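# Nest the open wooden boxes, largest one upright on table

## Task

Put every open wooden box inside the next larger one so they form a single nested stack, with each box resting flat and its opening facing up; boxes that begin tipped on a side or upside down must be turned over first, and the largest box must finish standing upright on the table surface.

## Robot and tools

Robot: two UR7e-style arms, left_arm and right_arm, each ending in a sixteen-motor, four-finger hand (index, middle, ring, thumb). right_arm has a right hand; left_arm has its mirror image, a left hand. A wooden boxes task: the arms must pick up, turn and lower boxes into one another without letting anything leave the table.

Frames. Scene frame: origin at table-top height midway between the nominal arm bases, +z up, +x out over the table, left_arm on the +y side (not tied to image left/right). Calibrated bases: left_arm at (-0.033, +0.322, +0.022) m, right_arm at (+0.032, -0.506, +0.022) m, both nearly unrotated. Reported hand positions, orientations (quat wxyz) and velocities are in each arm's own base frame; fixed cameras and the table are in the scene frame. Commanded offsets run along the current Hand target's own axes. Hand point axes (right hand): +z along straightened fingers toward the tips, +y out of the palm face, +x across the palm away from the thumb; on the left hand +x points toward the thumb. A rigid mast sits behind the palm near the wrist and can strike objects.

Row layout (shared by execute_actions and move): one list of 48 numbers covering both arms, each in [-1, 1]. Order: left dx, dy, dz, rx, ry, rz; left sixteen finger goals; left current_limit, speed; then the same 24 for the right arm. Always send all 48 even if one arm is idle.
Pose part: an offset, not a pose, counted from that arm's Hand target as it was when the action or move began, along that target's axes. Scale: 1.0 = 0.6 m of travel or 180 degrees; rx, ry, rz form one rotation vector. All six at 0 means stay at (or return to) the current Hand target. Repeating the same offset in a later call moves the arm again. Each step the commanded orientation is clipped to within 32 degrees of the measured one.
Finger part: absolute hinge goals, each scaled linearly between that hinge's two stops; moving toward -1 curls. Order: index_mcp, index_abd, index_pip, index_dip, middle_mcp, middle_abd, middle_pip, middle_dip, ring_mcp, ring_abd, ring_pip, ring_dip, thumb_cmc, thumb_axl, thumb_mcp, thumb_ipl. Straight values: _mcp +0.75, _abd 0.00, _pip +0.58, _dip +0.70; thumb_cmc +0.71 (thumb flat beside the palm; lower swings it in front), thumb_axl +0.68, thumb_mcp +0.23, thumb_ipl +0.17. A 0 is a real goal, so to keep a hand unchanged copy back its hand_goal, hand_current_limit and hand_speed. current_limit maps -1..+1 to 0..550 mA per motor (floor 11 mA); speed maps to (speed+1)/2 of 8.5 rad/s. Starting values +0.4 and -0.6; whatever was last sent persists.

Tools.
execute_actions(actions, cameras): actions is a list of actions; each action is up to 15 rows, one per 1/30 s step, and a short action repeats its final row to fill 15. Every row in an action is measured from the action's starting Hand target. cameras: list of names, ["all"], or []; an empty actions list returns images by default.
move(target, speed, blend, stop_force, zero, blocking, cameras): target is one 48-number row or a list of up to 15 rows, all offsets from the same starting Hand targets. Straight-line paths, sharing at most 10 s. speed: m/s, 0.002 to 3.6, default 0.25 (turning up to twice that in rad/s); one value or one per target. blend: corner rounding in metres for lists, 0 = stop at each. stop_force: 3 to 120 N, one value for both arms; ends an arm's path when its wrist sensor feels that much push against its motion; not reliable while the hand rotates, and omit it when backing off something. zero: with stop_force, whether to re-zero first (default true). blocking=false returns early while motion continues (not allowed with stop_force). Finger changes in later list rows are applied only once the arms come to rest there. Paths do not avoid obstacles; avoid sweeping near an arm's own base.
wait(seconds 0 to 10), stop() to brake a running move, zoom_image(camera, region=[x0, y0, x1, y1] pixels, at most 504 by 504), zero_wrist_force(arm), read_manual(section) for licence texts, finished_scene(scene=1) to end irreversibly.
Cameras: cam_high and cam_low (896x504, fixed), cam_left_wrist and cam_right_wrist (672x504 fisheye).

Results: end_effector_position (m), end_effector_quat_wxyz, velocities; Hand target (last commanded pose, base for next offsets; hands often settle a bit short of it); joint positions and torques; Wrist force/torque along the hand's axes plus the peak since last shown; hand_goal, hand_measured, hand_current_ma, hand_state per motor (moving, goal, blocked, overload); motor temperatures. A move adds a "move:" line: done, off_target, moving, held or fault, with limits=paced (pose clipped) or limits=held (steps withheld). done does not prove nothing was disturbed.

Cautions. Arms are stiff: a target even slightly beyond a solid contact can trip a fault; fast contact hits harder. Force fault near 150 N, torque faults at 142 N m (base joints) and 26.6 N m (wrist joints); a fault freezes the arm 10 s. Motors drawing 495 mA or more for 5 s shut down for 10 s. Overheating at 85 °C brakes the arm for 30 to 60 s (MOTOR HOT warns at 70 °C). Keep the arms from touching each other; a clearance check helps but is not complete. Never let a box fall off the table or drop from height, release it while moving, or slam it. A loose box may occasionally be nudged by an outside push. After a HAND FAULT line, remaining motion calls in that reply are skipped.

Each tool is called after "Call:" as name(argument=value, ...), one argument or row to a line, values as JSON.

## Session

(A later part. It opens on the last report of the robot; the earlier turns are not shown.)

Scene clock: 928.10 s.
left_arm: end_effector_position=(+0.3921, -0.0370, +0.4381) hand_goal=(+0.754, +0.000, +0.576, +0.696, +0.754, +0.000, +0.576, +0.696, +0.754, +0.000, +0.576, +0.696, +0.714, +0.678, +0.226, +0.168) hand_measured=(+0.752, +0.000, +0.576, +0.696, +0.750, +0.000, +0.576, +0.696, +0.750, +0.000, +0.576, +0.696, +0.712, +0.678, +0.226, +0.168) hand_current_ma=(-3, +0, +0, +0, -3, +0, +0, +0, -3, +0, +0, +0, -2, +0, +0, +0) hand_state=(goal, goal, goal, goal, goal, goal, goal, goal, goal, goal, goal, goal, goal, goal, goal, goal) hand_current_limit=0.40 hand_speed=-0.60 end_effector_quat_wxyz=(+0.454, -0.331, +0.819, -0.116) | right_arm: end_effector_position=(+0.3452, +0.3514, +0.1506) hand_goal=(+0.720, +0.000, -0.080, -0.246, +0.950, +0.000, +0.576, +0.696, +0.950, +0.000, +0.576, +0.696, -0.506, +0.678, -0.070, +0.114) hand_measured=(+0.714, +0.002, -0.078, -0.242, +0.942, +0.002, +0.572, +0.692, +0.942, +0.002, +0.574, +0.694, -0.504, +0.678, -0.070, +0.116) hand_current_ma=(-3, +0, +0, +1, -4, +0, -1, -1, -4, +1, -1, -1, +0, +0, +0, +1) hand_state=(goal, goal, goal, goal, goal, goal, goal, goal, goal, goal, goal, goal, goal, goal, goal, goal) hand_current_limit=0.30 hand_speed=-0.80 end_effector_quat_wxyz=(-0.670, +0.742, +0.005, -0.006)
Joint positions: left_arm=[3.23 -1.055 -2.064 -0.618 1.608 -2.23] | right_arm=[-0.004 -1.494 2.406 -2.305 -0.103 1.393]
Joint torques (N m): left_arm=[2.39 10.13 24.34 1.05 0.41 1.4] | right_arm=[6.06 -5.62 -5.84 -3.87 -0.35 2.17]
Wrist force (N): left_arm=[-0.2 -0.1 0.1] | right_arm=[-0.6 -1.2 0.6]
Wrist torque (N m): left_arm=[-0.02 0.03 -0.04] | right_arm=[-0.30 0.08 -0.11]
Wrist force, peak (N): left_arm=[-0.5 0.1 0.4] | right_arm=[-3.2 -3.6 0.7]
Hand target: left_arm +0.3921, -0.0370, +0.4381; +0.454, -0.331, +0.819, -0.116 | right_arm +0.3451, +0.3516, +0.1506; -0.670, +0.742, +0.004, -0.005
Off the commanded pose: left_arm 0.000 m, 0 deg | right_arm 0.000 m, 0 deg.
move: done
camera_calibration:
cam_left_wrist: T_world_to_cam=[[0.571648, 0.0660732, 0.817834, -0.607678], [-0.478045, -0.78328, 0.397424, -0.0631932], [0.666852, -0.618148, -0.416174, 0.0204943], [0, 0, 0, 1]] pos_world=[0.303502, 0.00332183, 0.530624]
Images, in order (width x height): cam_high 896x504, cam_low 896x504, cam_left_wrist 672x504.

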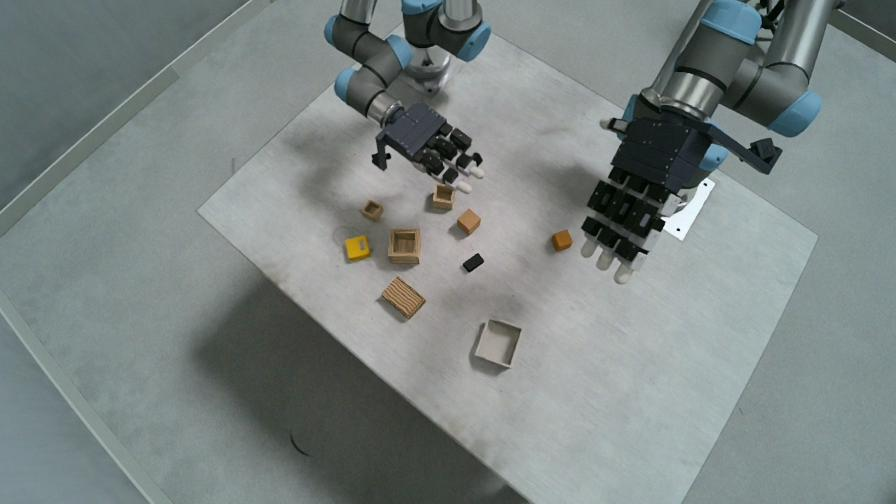

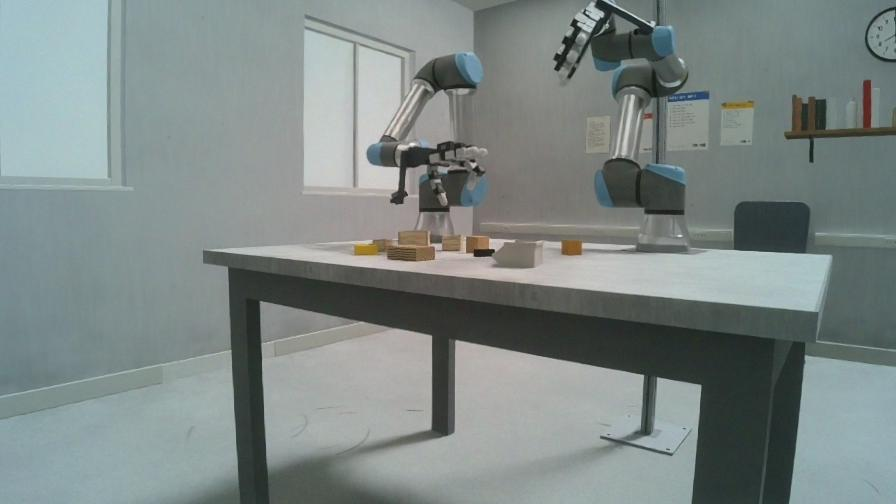

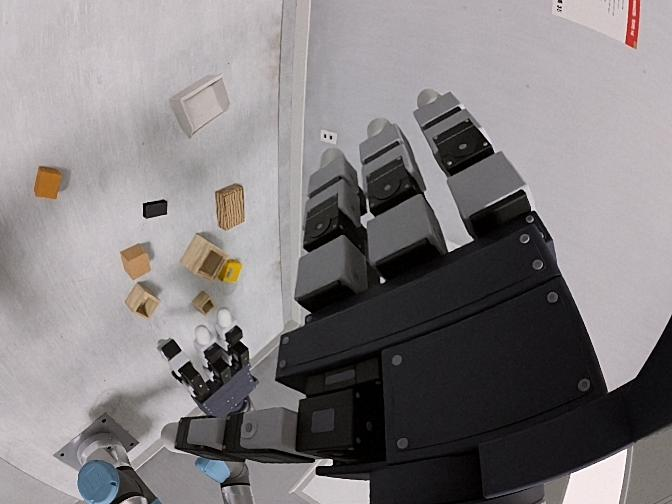

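Call:
move(
  target=[0,0,0,0,0,0,0.754,0,0.576,0.696,0.754,0,0.576,0.696,0.754,0,0.576,0.696,0.714,0.678,0.226,0.168,0.4,-0.6,0.2920,0.0732,-0.2220,-0.1107,0.4290,0.1382,0.63,0,-0.08,-0.246,0.95,0,0.576,0.696,0.95,0,0.576,0.696,-0.507,0.678,-0.14,0.1135,0.3,-0.8],
  speed=0.5,
  cameras=["cam_high","cam_low"],
)

Call:
zoom_image(
  camera="cam_high",
  region=[330, 140, 430, 240],
)

Call:
zoom_image(
  camera="cam_low",
  region=[330, 180, 450, 280],
)

Scene clock: 979.97 s.
left_arm: end_effector_position=(+0.3921, -0.0370, +0.4381) hand_goal=(+0.754, +0.000, +0.576, +0.696, +0.754, +0.000, +0.576, +0.696, +0.754, +0.000, +0.576, +0.696, +0.714, +0.678, +0.226, +0.168) hand_measured=(+0.752, +0.000, +0.576, +0.696, +0.750, +0.000, +0.576, +0.696, +0.750, +0.000, +0.576, +0.696, +0.712, +0.678, +0.226, +0.168) hand_current_ma=(-3, +0, +0, +0, -3, +0, +0, +0, -3, +0, +0, +0, -2, +0, +0, +0) hand_state=(goal, goal, goal, goal, goal, goal, goal, goal, goal, goal, goal, goal, goal, goal, goal, goal) hand_current_limit=0.40 hand_speed=-0.60 end_effector_quat_wxyz=(+0.454, -0.331, +0.819, -0.116) | right_arm: end_effector_position=(+0.5221, +0.2170, +0.1201) hand_goal=(+0.630, +0.000, -0.080, -0.246, +0.950, +0.000, +0.576, +0.696, +0.950, +0.000, +0.576, +0.696, -0.506, +0.678, -0.140, +0.114) hand_measured=(+0.624, +0.002, -0.078, -0.242, +0.942, +0.002, +0.572, +0.692, +0.942, +0.002, +0.574, +0.694, -0.506, +0.678, -0.138, +0.116) hand_current_ma=(-3, +0, +0, +1, -4, +0, -1, -1, -4, +0, -1, -1, +0, +0, +1, +1) hand_state=(goal, goal, goal, goal, goal, goal, goal, goal, goal, goal, goal, goal, goal, goal, goal, goal) hand_current_limit=0.30 hand_speed=-0.80 end_effector_quat_wxyz=(-0.384, +0.664, -0.556, +0.321)
Joint positions: left_arm=[3.23 -1.055 -2.064 -0.618 1.608 -2.23] | right_arm=[0.089 -1.231 2.285 -3.671 -1.494 3.098]
Joint torques (N m): left_arm=[2.56 9.62 24.76 1.27 0.6 1.39] | right_arm=[9.86 -14.47 -22.83 -0.93 -2.27 1.82]
Wrist force (N): left_arm=[-0.1 -0.1 0.4] | right_arm=[-0.2 -0.1 0.6]
Wrist torque (N m): left_arm=[-0.04 0.03 -0.04] | right_arm=[-0.03 0.01 -0.09]
Wrist force, peak (N): left_arm=[-0.6 0.0 0.2] | right_arm=[-1.1 -1.4 0.6]
Hand target: left_arm +0.3921, -0.0370, +0.4381; +0.454, -0.331, +0.819, -0.116 | right_arm +0.5221, +0.2170, +0.1201; -0.384, +0.664, -0.556, +0.321
Off the commanded pose: left_arm 0.000 m, 0 deg | right_arm 0.000 m, 0 deg.
move: done; limits=paced
Images, in order (width x height): cam_high 896x504, cam_low 896x504.

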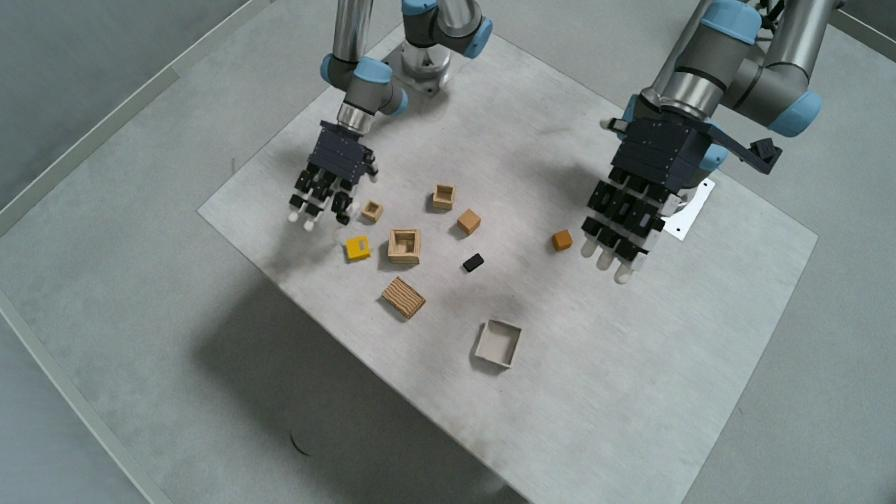

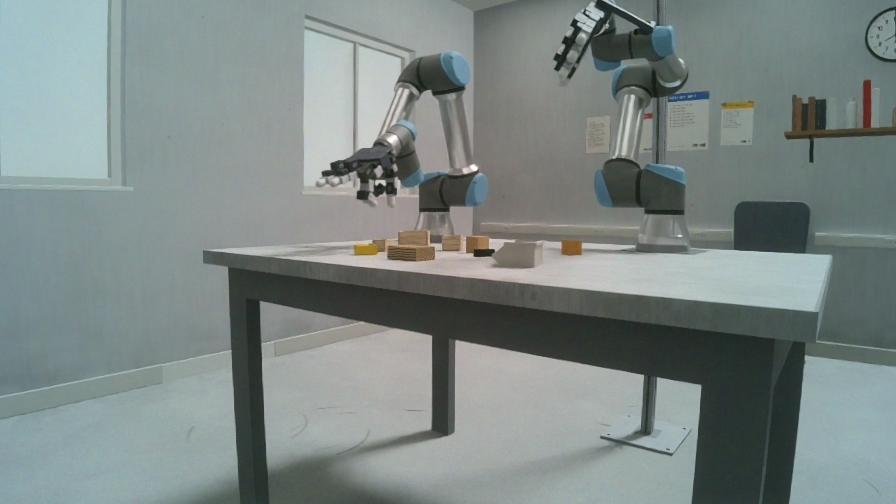

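Scaled by 5.040 from the camera's 896x504 image, which has a finer 1280x720 frame.

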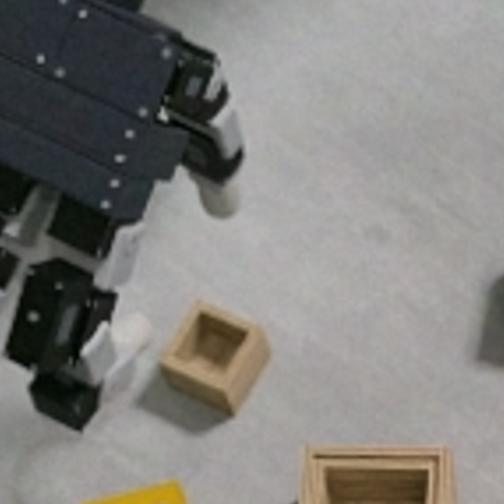

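Scaled by 4.200 from the camera's 896x504 image, which has a finer 1280x720 frame.

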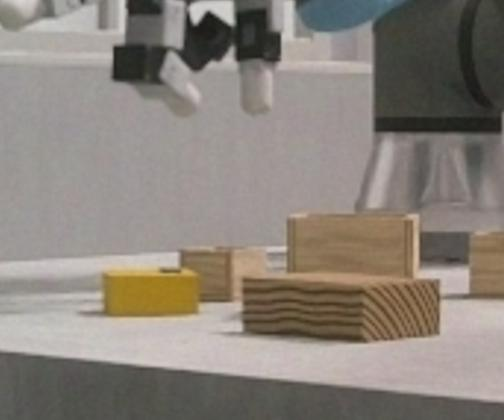

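Call:
move(
  target=[0,0,0,0,0,0,0.754,0,0.576,0.696,0.754,0,0.576,0.696,0.754,0,0.576,0.696,0.714,0.678,0.226,0.168,0.4,-0.6,0,0.1474,0.0851,0,0,0,0.63,0,-0.08,-0.246,0.95,0,0.576,0.696,0.95,0,0.576,0.696,-0.507,0.678,-0.14,0.1135,0.3,-0.92],
  speed=0.15,
  stop_force=10,
  cameras=["cam_high","cam_low"],
)

Call:
zoom_image(
  camera="cam_high",
  region=[340, 180, 400, 240],
)

Call:
zoom_image(
  camera="cam_low",
  region=[350, 210, 420, 280],
)

Scene clock: 991.17 s.
left_arm: end_effector_position=(+0.3921, -0.0370, +0.4381) hand_goal=(+0.754, +0.000, +0.576, +0.696, +0.754, +0.000, +0.576, +0.696, +0.754, +0.000, +0.576, +0.696, +0.714, +0.678, +0.226, +0.168) hand_measured=(+0.752, +0.000, +0.576, +0.696, +0.750, +0.000, +0.576, +0.696, +0.750, +0.000, +0.576, +0.696, +0.712, +0.678, +0.226, +0.168) hand_current_ma=(-3, +0, +0, +0, -3, +0, +0, +0, -3, +0, +0, +0, -2, +0, +0, +0) hand_state=(goal, goal, goal, goal, goal, goal, goal, goal, goal, goal, goal, goal, goal, goal, goal, goal) hand_current_limit=0.40 hand_speed=-0.60 end_effector_quat_wxyz=(+0.454, -0.331, +0.819, -0.116) | right_arm: end_effector_position=(+0.5221, +0.2170, +0.0180) hand_goal=(+0.630, +0.000, -0.080, -0.246, +0.950, +0.000, +0.576, +0.696, +0.950, +0.000, +0.576, +0.696, -0.506, +0.678, -0.140, +0.114) hand_measured=(+0.624, +0.002, -0.078, -0.242, +0.942, +0.002, +0.572, +0.692, +0.942, +0.002, +0.574, +0.694, -0.506, +0.678, -0.138, +0.116) hand_current_ma=(-3, +0, +0, +1, -4, +0, -1, -1, -5, +0, -1, -1, +0, +0, +1, +1) hand_state=(goal, goal, goal, goal, goal, goal, goal, goal, goal, goal, goal, goal, goal, goal, goal, goal) hand_current_limit=0.30 hand_speed=-0.92 end_effector_quat_wxyz=(-0.384, +0.664, -0.556, +0.321)
Joint positions: left_arm=[3.23 -1.055 -2.064 -0.618 1.608 -2.23] | right_arm=[0.089 -0.932 2.292 -3.977 -1.495 3.098]
Joint torques (N m): left_arm=[1.47 9.97 23.72 1.15 0.55 1.46] | right_arm=[9.62 -18.97 -17.11 -4.31 -2.26 1.99]
Wrist force (N): left_arm=[-0.1 -0.2 0.1] | right_arm=[-0.3 -0.5 0.6]
Wrist torque (N m): left_arm=[-0.03 0.03 -0.04] | right_arm=[-0.10 0.02 -0.06]
Wrist force, peak (N): left_arm=[-0.4 0.1 0.4] | right_arm=[0.0 -1.4 0.5]
Hand target: left_arm +0.3921, -0.0370, +0.4381; +0.454, -0.331, +0.819, -0.116 | right_arm +0.5221, +0.2170, +0.0180; -0.384, +0.664, -0.556, +0.321
Off the commanded pose: left_arm 0.000 m, 0 deg | right_arm 0.000 m, 0 deg.
move: done
Images, in order (width x height): cam_high 896x504, cam_low 896x504.

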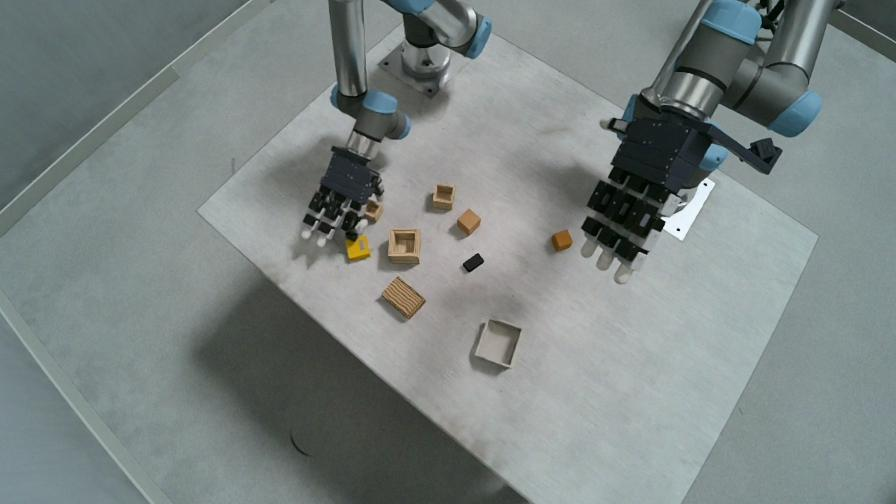

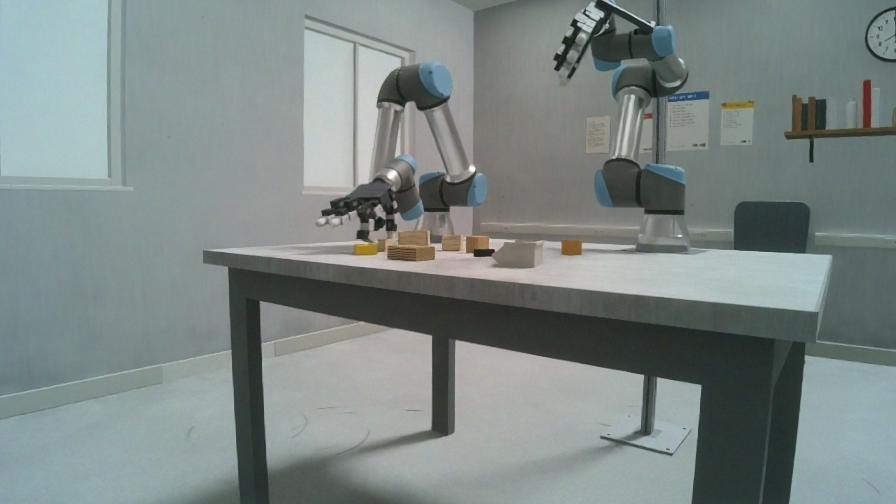

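Scaled by 8.400 from the camera's 896x504 image, which has a finer 1280x720 frame.

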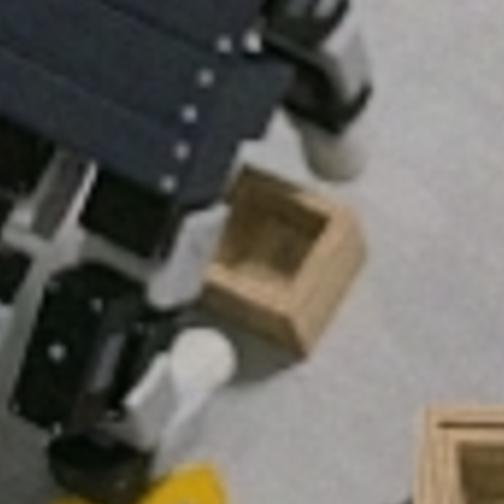

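Scaled by 7.200 from the camera's 896x504 image, which has a finer 1280x720 frame.

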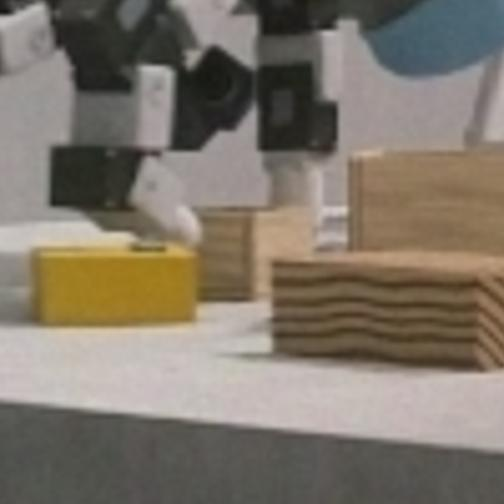

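Call:
move(
  target=[0,0,0,0,0,0,0.754,0,0.576,0.696,0.754,0,0.576,0.696,0.754,0,0.576,0.696,0.714,0.678,0.226,0.168,0.4,-0.6,0,0,0,0,0,0,0.38,0,-0.08,-0.246,0.95,0,0.576,0.696,0.95,0,0.576,0.696,-0.507,0.678,-0.32,0.1135,0.3,-0.92],
  cameras=["cam_high","cam_low"],
)

Call:
zoom_image(
  camera="cam_high",
  region=[340, 180, 400, 240],
)

Call:
zoom_image(
  camera="cam_low",
  region=[350, 210, 420, 280],
)

Scene clock: 997.77 s.
left_arm: end_effector_position=(+0.3921, -0.0370, +0.4381) hand_goal=(+0.754, +0.000, +0.576, +0.696, +0.754, +0.000, +0.576, +0.696, +0.754, +0.000, +0.576, +0.696, +0.714, +0.678, +0.226, +0.168) hand_measured=(+0.752, +0.000, +0.576, +0.696, +0.750, +0.000, +0.576, +0.696, +0.750, +0.000, +0.576, +0.696, +0.712, +0.678, +0.226, +0.168) hand_current_ma=(-3, +0, +0, +0, -3, +0, +0, +0, -3, +0, +0, +0, -2, +0, +0, +0) hand_state=(goal, goal, goal, goal, goal, goal, goal, goal, goal, goal, goal, goal, goal, goal, goal, goal) hand_current_limit=0.40 hand_speed=-0.60 end_effector_quat_wxyz=(+0.454, -0.331, +0.819, -0.116) | right_arm: end_effector_position=(+0.5221, +0.2170, +0.0180) hand_goal=(+0.380, +0.000, -0.080, -0.246, +0.950, +0.000, +0.576, +0.696, +0.950, +0.000, +0.576, +0.696, -0.506, +0.678, -0.320, +0.114) hand_measured=(+0.520, +0.002, -0.062, -0.252, +0.942, +0.002, +0.572, +0.692, +0.942, +0.002, +0.574, +0.694, -0.506, +0.678, -0.228, +0.138) hand_current_ma=(+357, +0, +15, -3, -4, +0, -1, -1, -5, +0, -1, -1, +0, +0, +316, +37) hand_state=(blocked, goal, goal, goal, goal, goal, goal, goal, goal, goal, goal, goal, goal, goal, blocked, blocked) hand_current_limit=0.30 hand_speed=-0.92 end_effector_quat_wxyz=(-0.384, +0.664, -0.556, +0.321)
Joint positions: left_arm=[3.23 -1.055 -2.064 -0.618 1.608 -2.23] | right_arm=[0.089 -0.932 2.292 -3.977 -1.495 3.098]
Joint torques (N m): left_arm=[2.21 9.55 24.81 1.31 0.76 1.6] | right_arm=[8.4 -20.73 -15.03 -3.44 -2.02 1.83]
Wrist force (N): left_arm=[-0.4 -0.2 0.4] | right_arm=[0.1 -4.9 -0.7]
Wrist torque (N m): left_arm=[-0.05 0.08 -0.07] | right_arm=[-0.14 -0.01 0.01]
Wrist force, peak (N): left_arm=[-0.4 -0.2 0.4] | right_arm=[-0.1 -5.0 -0.6]
Hand target: left_arm +0.3921, -0.0370, +0.4381; +0.454, -0.331, +0.819, -0.116 | right_arm +0.5221, +0.2170, +0.0180; -0.384, +0.664, -0.556, +0.321
Off the commanded pose: left_arm 0.000 m, 0 deg | right_arm 0.000 m, 0 deg.
move: done
Images, in order (width x height): cam_high 896x504, cam_low 896x504.

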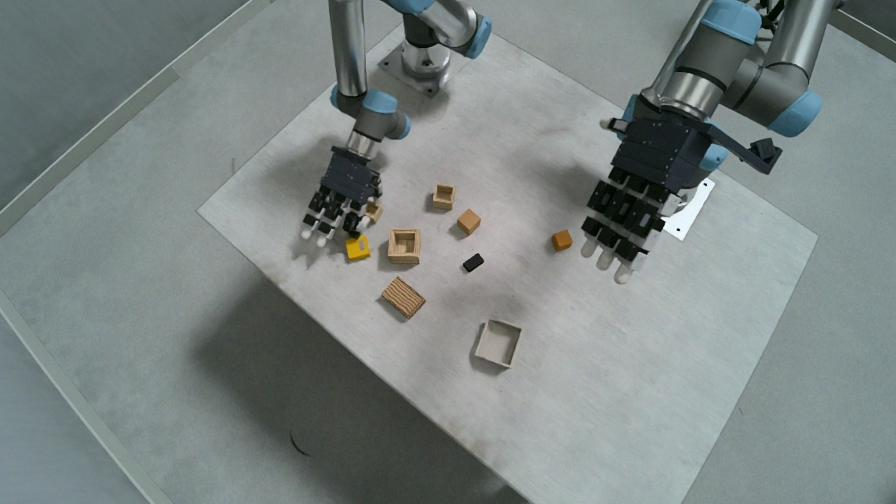

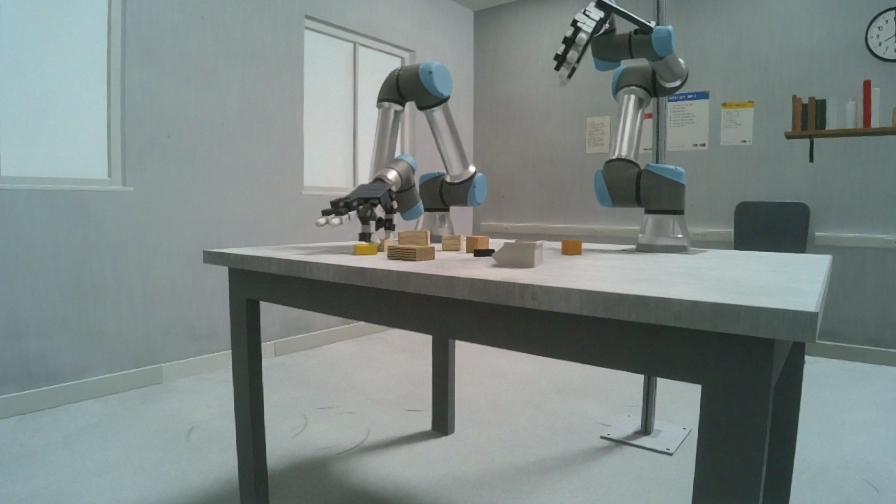

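Scaled by 8.400 from the camera's 896x504 image, which has a finer 1280x720 frame.

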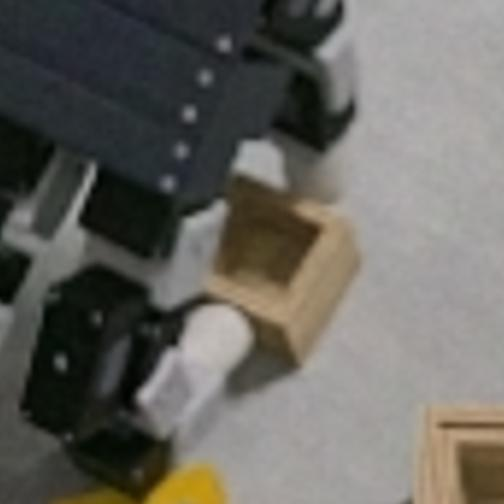

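Scaled by 7.200 from the camera's 896x504 image, which has a finer 1280x720 frame.

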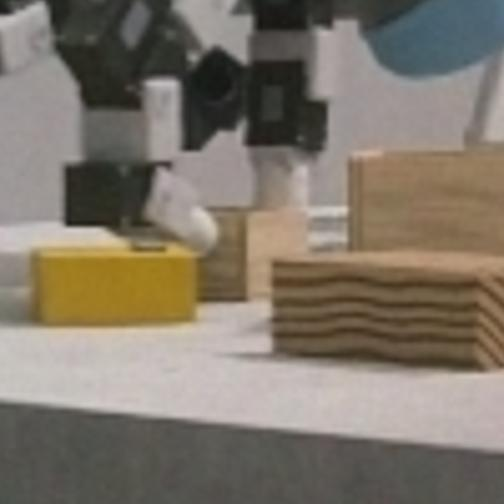

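Call:
move(
  target=[0,0,0,0,0,0,0.754,0,0.576,0.696,0.754,0,0.576,0.696,0.754,0,0.576,0.696,0.714,0.678,0.226,0.168,0.4,-0.6,0,-0.1732,-0.1,0,0,0,0.38,0,-0.08,-0.246,0.95,0,0.576,0.696,0.95,0,0.576,0.696,-0.507,0.678,-0.32,0.1135,0.3,-0.92],
  speed=0.12,
  cameras=["cam_high","cam_low","cam_right_wrist"],
)

Call:
zoom_image(
  camera="cam_high",
  region=[330, 170, 390, 230],
)

Call:
zoom_image(
  camera="cam_low",
  region=[350, 170, 420, 240],
)

Scene clock: 1006.17 s.
left_arm: end_effector_position=(+0.3921, -0.0370, +0.4381) hand_goal=(+0.754, +0.000, +0.576, +0.696, +0.754, +0.000, +0.576, +0.696, +0.754, +0.000, +0.576, +0.696, +0.714, +0.678, +0.226, +0.168) hand_measured=(+0.752, +0.000, +0.576, +0.696, +0.750, +0.000, +0.576, +0.696, +0.750, +0.000, +0.576, +0.696, +0.712, +0.678, +0.226, +0.168) hand_current_ma=(-3, +0, +0, +0, -3, +0, +0, +0, -3, +0, +0, +0, -2, +0, +0, +0) hand_state=(goal, goal, goal, goal, goal, goal, goal, goal, goal, goal, goal, goal, goal, goal, goal, goal) hand_current_limit=0.40 hand_speed=-0.60 end_effector_quat_wxyz=(+0.454, -0.331, +0.819, -0.116) | right_arm: end_effector_position=(+0.5221, +0.2170, +0.1379) hand_goal=(+0.380, +0.000, -0.080, -0.246, +0.950, +0.000, +0.576, +0.696, +0.950, +0.000, +0.576, +0.696, -0.506, +0.678, -0.320, +0.114) hand_measured=(+0.498, +0.002, -0.042, -0.232, +0.942, +0.002, +0.572, +0.692, +0.942, +0.002, +0.574, +0.694, -0.508, +0.678, -0.228, +0.142) hand_current_ma=(+336, +0, +51, +11, -5, +0, -1, -1, -5, +0, -1, -1, +0, +0, +316, +50) hand_state=(blocked, goal, blocked, goal, goal, goal, goal, goal, goal, goal, goal, goal, goal, goal, blocked, blocked) hand_current_limit=0.30 hand_speed=-0.92 end_effector_quat_wxyz=(-0.384, +0.664, -0.556, +0.321)
Joint positions: left_arm=[3.23 -1.055 -2.064 -0.618 1.608 -2.23] | right_arm=[0.089 -1.278 2.275 -3.614 -1.495 3.098]
Joint torques (N m): left_arm=[1.09 9.79 24.21 1.11 0.7 1.35] | right_arm=[-9.49 -37.28 -25.7 -1.05 1.87 -2.23]
Wrist force (N): left_arm=[-0.4 0.0 0.1] | right_arm=[-0.1 -0.3 0.8]
Wrist torque (N m): left_arm=[-0.01 0.05 -0.06] | right_arm=[-0.07 0.00 -0.07]
Wrist force, peak (N): left_arm=[-0.4 -0.4 0.1] | right_arm=[0.0 -5.0 -0.2]
Hand target: left_arm +0.3921, -0.0370, +0.4381; +0.454, -0.331, +0.819, -0.116 | right_arm +0.5221, +0.2170, +0.1380; -0.384, +0.664, -0.556, +0.321
Off the commanded pose: left_arm 0.000 m, 0 deg | right_arm 0.000 m, 0 deg.
move: done
camera_calibration:
cam_right_wrist: T_world_to_cam=[[-0.460779, 0.674044, -0.577362, 0.205992], [-0.439766, 0.39166, 0.808213, -0.0106064], [0.770901, 0.626312, 0.115953, -0.426062], [0, 0, 0, 1]] pos_world=[0.418704, 0.132154, 0.176907]
Images, in order (width x height): cam_high 896x504, cam_low 896x504, cam_right_wrist 672x504.

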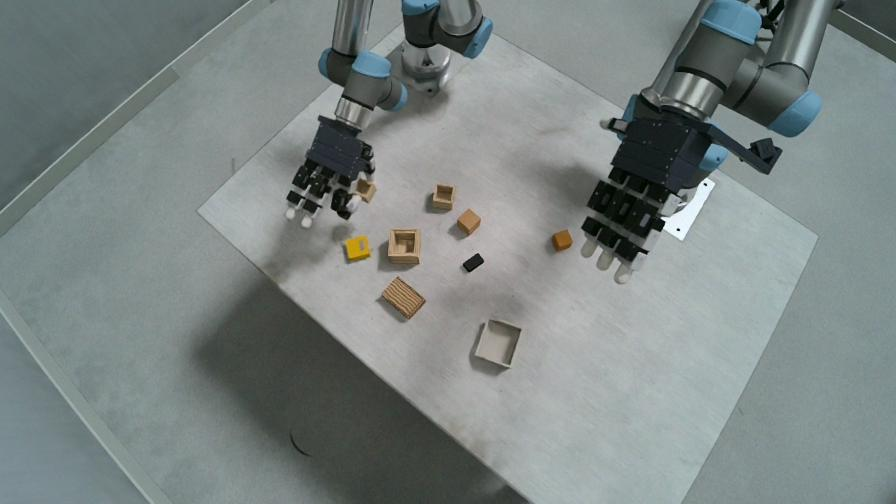

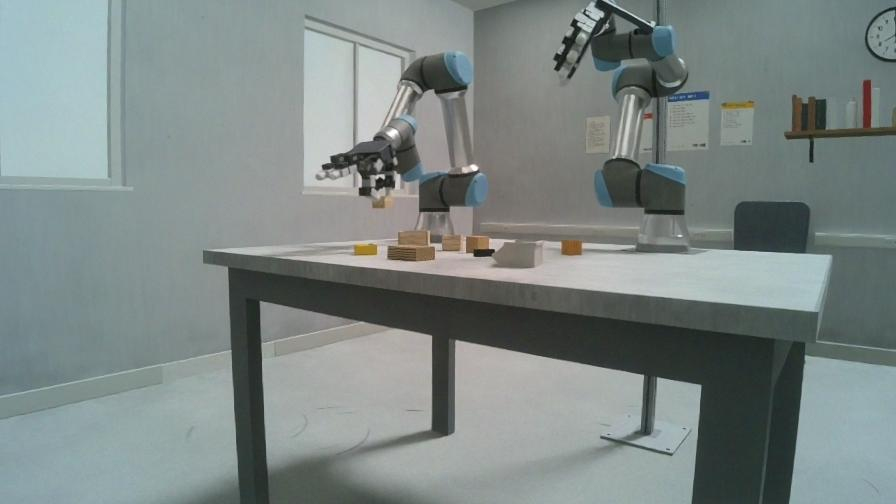

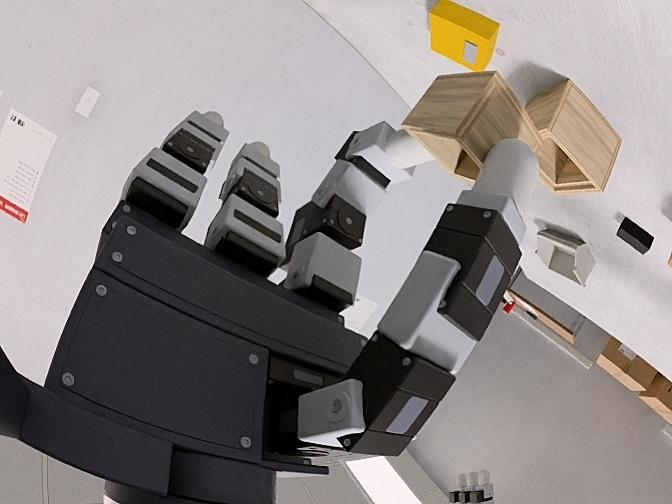

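Scaled by 8.400 from the camera's 896x504 image, which has a finer 1280x720 frame.

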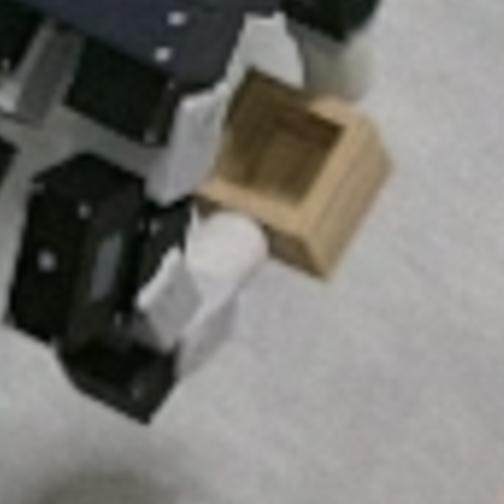

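Scaled by 7.200 from the camera's 896x504 image, which has a finer 1280x720 frame.

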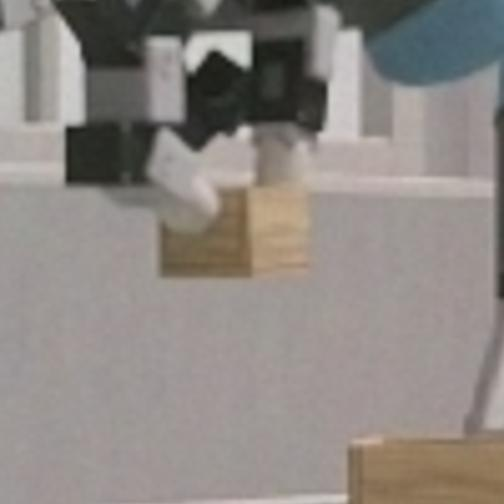

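Call:
move(
  target=[0,0,0,0,0,0,0.754,0,0.576,0.696,0.754,0,0.576,0.696,0.754,0,0.576,0.696,0.714,0.678,0.226,0.168,0.4,-0.6,-0.2582,0.1433,-0.1483,0,-0.0948,-0.0547,0.38,0,-0.08,-0.246,0.95,0,0.576,0.696,0.95,0,0.576,0.696,-0.507,0.678,-0.32,0.1135,0.3,-0.92],
  speed=0.2,
  cameras=["cam_high","cam_low","cam_right_wrist"],
)

Call:
zoom_image(
  camera="cam_high",
  region=[410, 150, 470, 210],
)

Call:
zoom_image(
  camera="cam_low",
  region=[410, 190, 480, 260],
)

Call:
zoom_image(
  camera="cam_right_wrist",
  region=[380, 20, 660, 300],
)

Scene clock: 1020.57 s.
left_arm: end_effector_position=(+0.3921, -0.0370, +0.4381) hand_goal=(+0.754, +0.000, +0.576, +0.696, +0.754, +0.000, +0.576, +0.696, +0.754, +0.000, +0.576, +0.696, +0.714, +0.678, +0.226, +0.168) hand_measured=(+0.752, +0.000, +0.576, +0.696, +0.750, +0.000, +0.576, +0.696, +0.750, +0.000, +0.576, +0.696, +0.712, +0.678, +0.226, +0.168) hand_current_ma=(-3, +0, +0, +0, -3, +0, +0, +0, -3, +0, +0, +0, -2, +0, +0, +0) hand_state=(goal, goal, goal, goal, goal, goal, goal, goal, goal, goal, goal, goal, goal, goal, goal, goal) hand_current_limit=0.40 hand_speed=-0.60 end_effector_quat_wxyz=(+0.454, -0.331, +0.819, -0.116) | right_arm: end_effector_position=(+0.3767, +0.3482, +0.1080) hand_goal=(+0.380, +0.000, -0.080, -0.246, +0.950, +0.000, +0.576, +0.696, +0.950, +0.000, +0.576, +0.696, -0.506, +0.678, -0.320, +0.114) hand_measured=(+0.498, +0.002, -0.042, -0.230, +0.942, +0.002, +0.572, +0.692, +0.942, +0.002, +0.574, +0.694, -0.508, +0.678, -0.228, +0.142) hand_current_ma=(+336, +0, +52, +12, -5, +0, -1, -1, -5, +0, -1, -1, +0, +0, +316, +50) hand_state=(blocked, goal, blocked, goal, goal, goal, goal, goal, goal, goal, goal, goal, goal, goal, blocked, blocked) hand_current_limit=0.30 hand_speed=-0.92 end_effector_quat_wxyz=(-0.433, +0.749, -0.434, +0.251)
Joint positions: left_arm=[3.23 -1.055 -2.064 -0.618 1.608 -2.23] | right_arm=[0.398 -1.279 2.437 -3.773 -1.465 3.08]
Joint torques (N m): left_arm=[0.87 10.04 23.62 1.13 0.75 1.51] | right_arm=[11.24 -9.21 -5.33 -4.13 -1.82 1.79]
Wrist force (N): left_arm=[-0.4 0.0 0.3] | right_arm=[-0.2 -0.1 1.1]
Wrist torque (N m): left_arm=[-0.02 0.06 -0.06] | right_arm=[-0.10 0.00 -0.07]
Wrist force, peak (N): left_arm=[-0.6 -0.3 0.1] | right_arm=[0.8 -0.8 1.3]
Hand target: left_arm +0.3921, -0.0370, +0.4381; +0.454, -0.331, +0.819, -0.116 | right_arm +0.3766, +0.3483, +0.1080; -0.433, +0.749, -0.434, +0.251
Off the commanded pose: left_arm 0.000 m, 0 deg | right_arm 0.000 m, 0 deg.
move: done
camera_calibration:
cam_right_wrist: T_world_to_cam=[[-0.660908, 0.479462, -0.577336, 0.17656], [-0.54597, 0.220634, 0.808231, -0.00224082], [0.514896, 0.849374, 0.115953, -0.373963], [0, 0, 0, 1]] pos_world=[0.308018, 0.233475, 0.147107]
Images, in order (width x height): cam_high 896x504, cam_low 896x504, cam_right_wrist 672x504.

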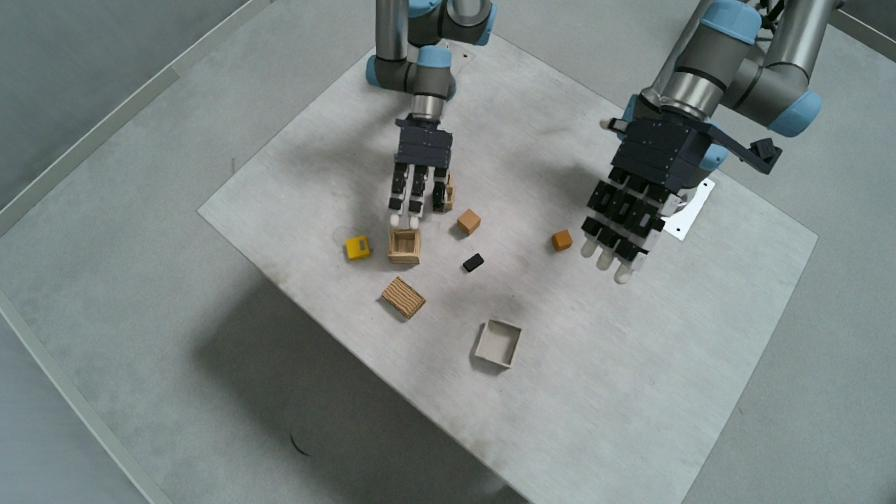

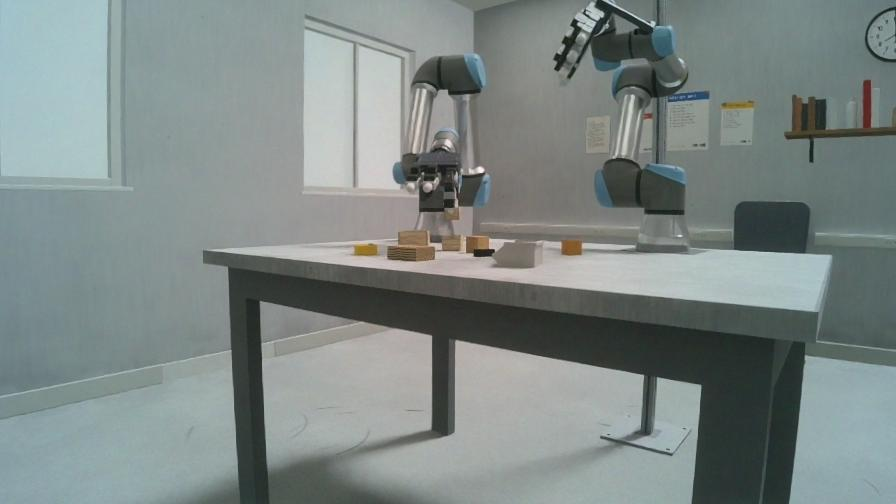

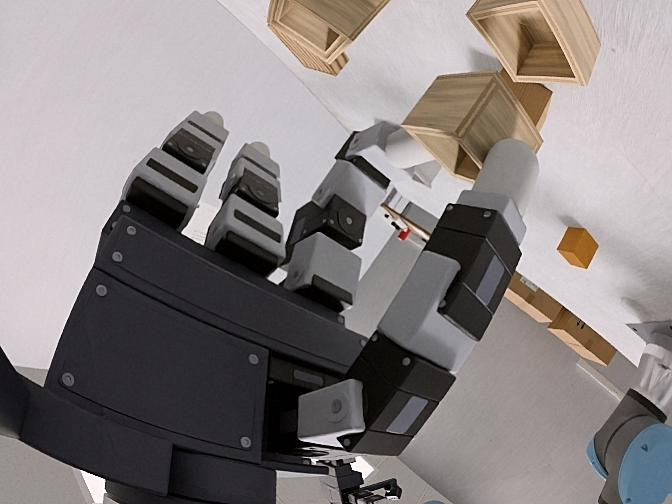

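Scaled by 8.400 from the camera's 896x504 image, which has a finer 1280x720 frame.

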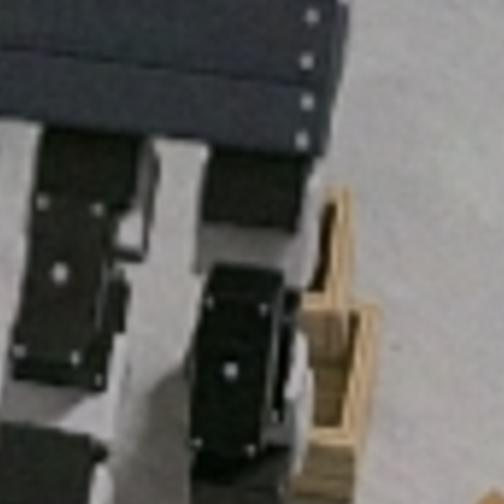

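Scaled by 7.200 from the camera's 896x504 image, which has a finer 1280x720 frame.

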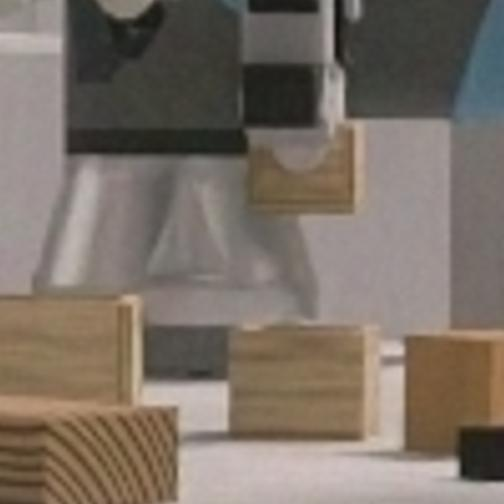

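Scaled by 1.800 from the camera's 672x504 image, which has a finer 960x720 frame.

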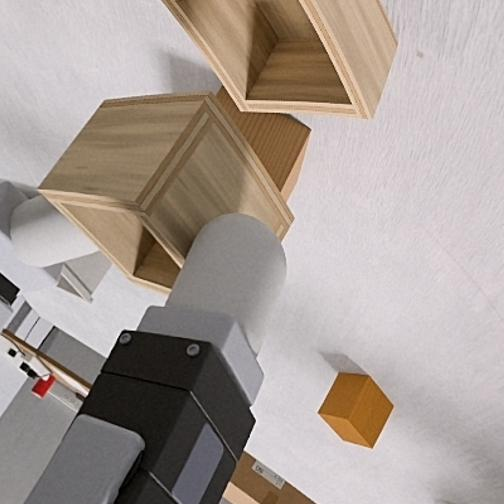

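Call:
move(
  target=[0,0,0,0,0,0,0.754,0,0.576,0.696,0.754,0,0.576,0.696,0.754,0,0.576,0.696,0.714,0.678,0.226,0.168,0.4,-0.6,0,0.0505,0.0292,0,0,0,0.38,0,-0.08,-0.246,0.95,0,0.576,0.696,0.95,0,0.576,0.696,-0.507,0.678,-0.32,0.1135,0.3,-0.92],
  speed=0.1,
  cameras=["cam_high","cam_low","cam_right_wrist","cam_left_wrist"],
)

Call:
zoom_image(
  camera="cam_high",
  region=[425, 170, 465, 210],
)

Call:
zoom_image(
  camera="cam_low",
  region=[430, 210, 480, 260],
)

Call:
zoom_image(
  camera="cam_right_wrist",
  region=[380, 0, 660, 280],
)

Call:
zoom_image(
  camera="cam_left_wrist",
  region=[90, 240, 190, 340],
)

Scene clock: 1042.40 s.
left_arm: end_effector_position=(+0.3921, -0.0370, +0.4381) hand_goal=(+0.754, +0.000, +0.576, +0.696, +0.754, +0.000, +0.576, +0.696, +0.754, +0.000, +0.576, +0.696, +0.714, +0.678, +0.226, +0.168) hand_measured=(+0.752, +0.000, +0.576, +0.696, +0.750, +0.000, +0.576, +0.696, +0.750, +0.000, +0.576, +0.696, +0.712, +0.678, +0.226, +0.168) hand_current_ma=(-3, +0, +0, +0, -3, +0, +0, +0, -3, +0, +0, +0, -2, +0, +0, +0) hand_state=(goal, goal, goal, goal, goal, goal, goal, goal, goal, goal, goal, goal, goal, goal, goal, goal) hand_current_limit=0.40 hand_speed=-0.60 end_effector_quat_wxyz=(+0.454, -0.331, +0.819, -0.116) | right_arm: end_effector_position=(+0.3766, +0.3483, +0.0731) hand_goal=(+0.380, +0.000, -0.080, -0.246, +0.950, +0.000, +0.576, +0.696, +0.950, +0.000, +0.576, +0.696, -0.506, +0.678, -0.320, +0.114) hand_measured=(+0.498, +0.002, -0.042, -0.230, +0.942, +0.002, +0.572, +0.692, +0.942, +0.002, +0.574, +0.694, -0.508, +0.678, -0.228, +0.142) hand_current_ma=(+336, +0, +52, +12, -5, +0, -1, -1, -5, +0, -1, -1, +0, +0, +316, +50) hand_state=(blocked, goal, blocked, goal, goal, goal, goal, goal, goal, goal, goal, goal, goal, goal, blocked, blocked) hand_current_limit=0.30 hand_speed=-0.92 end_effector_quat_wxyz=(-0.433, +0.749, -0.434, +0.251)
Joint positions: left_arm=[3.23 -1.055 -2.064 -0.618 1.608 -2.23] | right_arm=[0.398 -1.158 2.447 -3.903 -1.465 3.08]
Joint torques (N m): left_arm=[0.77 9.94 24.04 1.25 1.18 1.53] | right_arm=[3 -12.77 -10.31 -4.5 -2.1 1.88]
Wrist force (N): left_arm=[-0.3 -0.2 0.2] | right_arm=[-0.1 -0.1 1.2]
Wrist torque (N m): left_arm=[-0.04 0.05 -0.06] | right_arm=[-0.08 0.00 -0.07]
Wrist force, peak (N): left_arm=[-0.5 -0.2 -0.1] | right_arm=[-0.4 0.0 1.7]
Hand target: left_arm +0.3921, -0.0370, +0.4381; +0.454, -0.331, +0.819, -0.116 | right_arm +0.3767, +0.3484, +0.0730; -0.433, +0.749, -0.434, +0.251
Off the commanded pose: left_arm 0.000 m, 0 deg | right_arm 0.000 m, 0 deg.
move: done
camera_calibration:
cam_left_wrist: T_world_to_cam=[[0.571648, 0.0660732, 0.817834, -0.607678], [-0.478045, -0.78328, 0.397424, -0.0631932], [0.666852, -0.618148, -0.416174, 0.0204943], [0, 0, 0, 1]] pos_world=[0.303502, 0.00332183, 0.530624]
cam_right_wrist: T_world_to_cam=[[-0.661062, 0.479273, -0.577317, 0.156329], [-0.545956, 0.220564, 0.808259, 0.02598], [0.514712, 0.849499, 0.115855, -0.3699], [0, 0, 0, 1]] pos_world=[0.307919, 0.233575, 0.112108]

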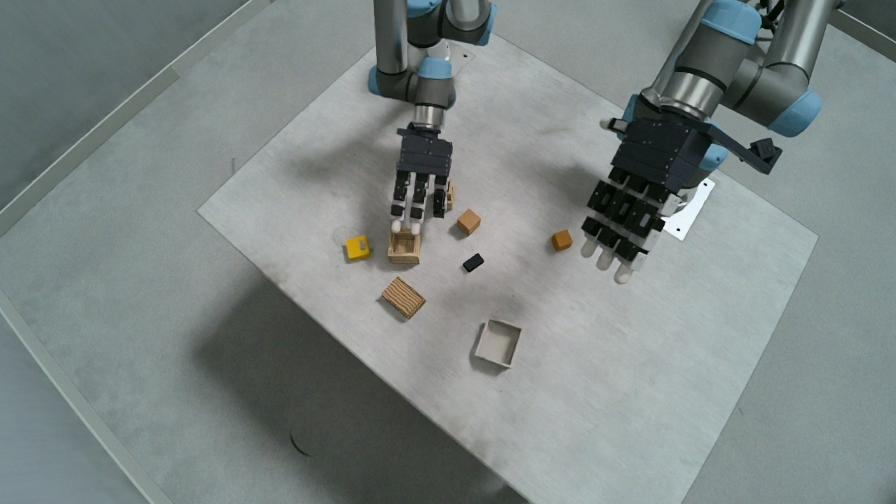

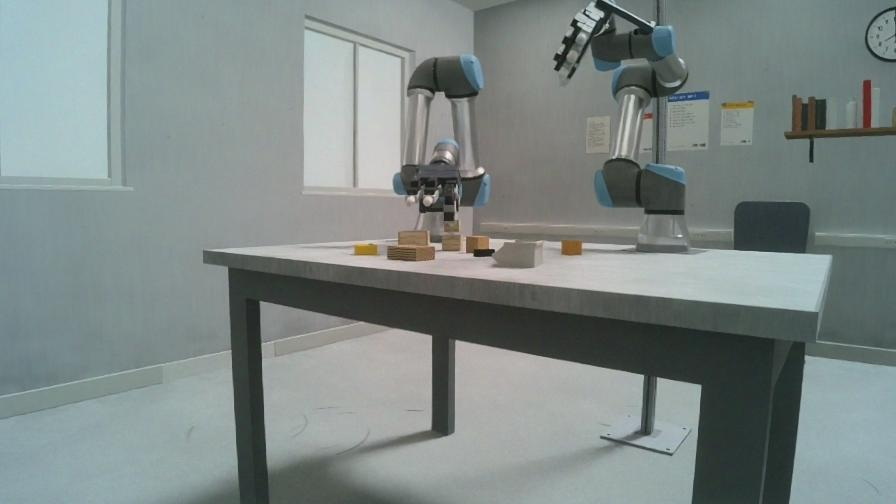

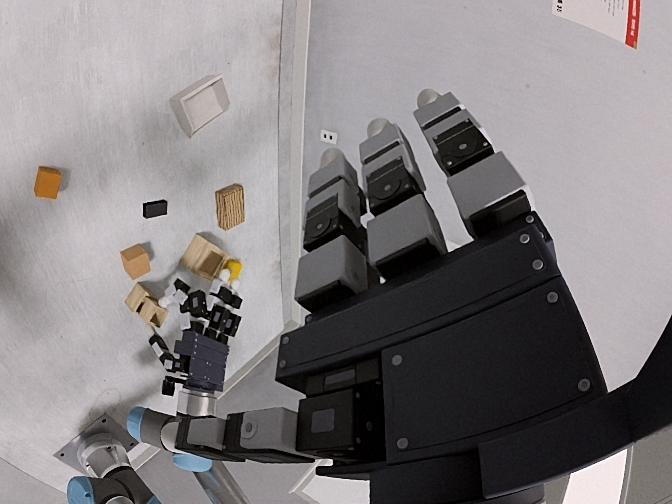

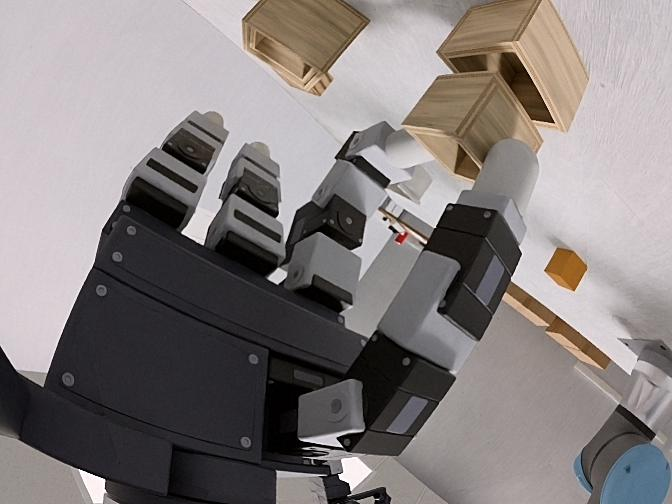

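Scaled by 12.600 from the camera's 896x504 image, which has a finer 1280x720 frame.

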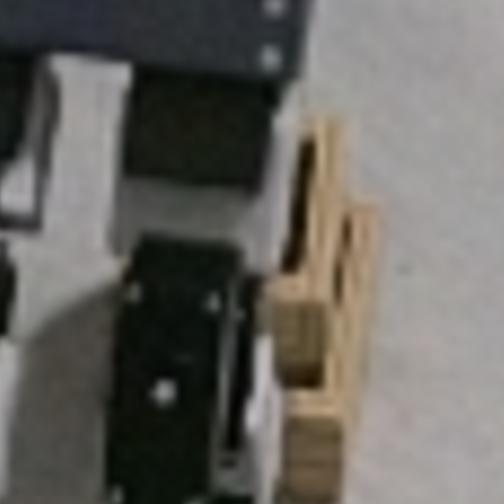

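Scaled by 10.080 from the camera's 896x504 image, which has a finer 1280x720 frame.

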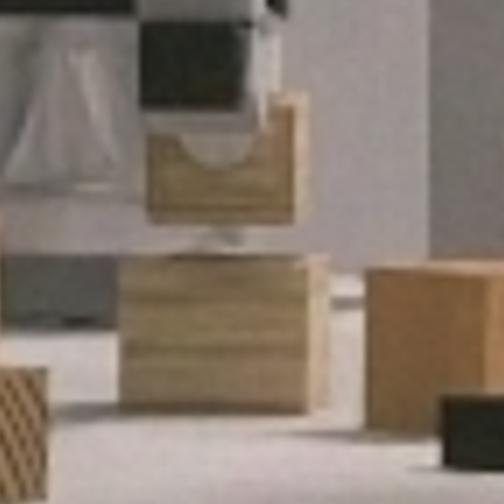

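Scaled by 1.800 from the camera's 672x504 image, which has a finer 960x720 frame.

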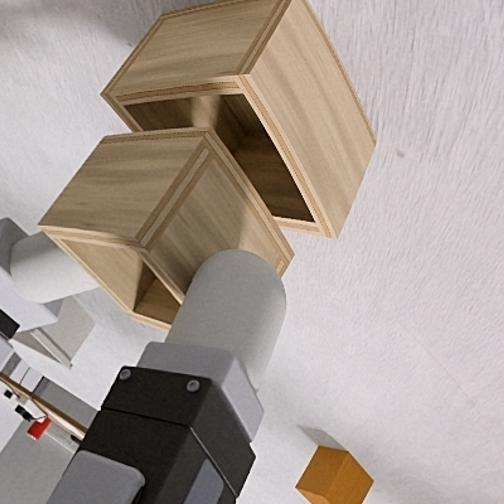

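Scaled by 5.040 from the camera's 672x504 image, which has a finer 960x720 frame.

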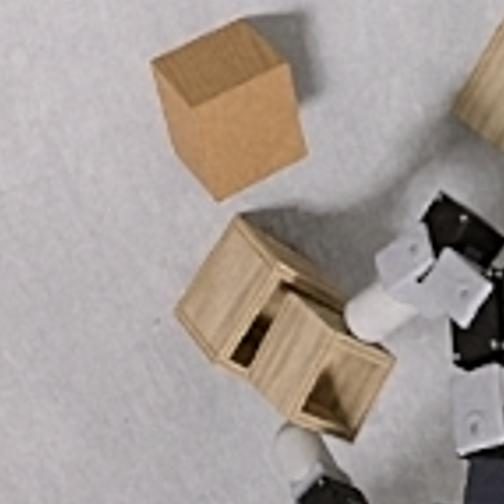

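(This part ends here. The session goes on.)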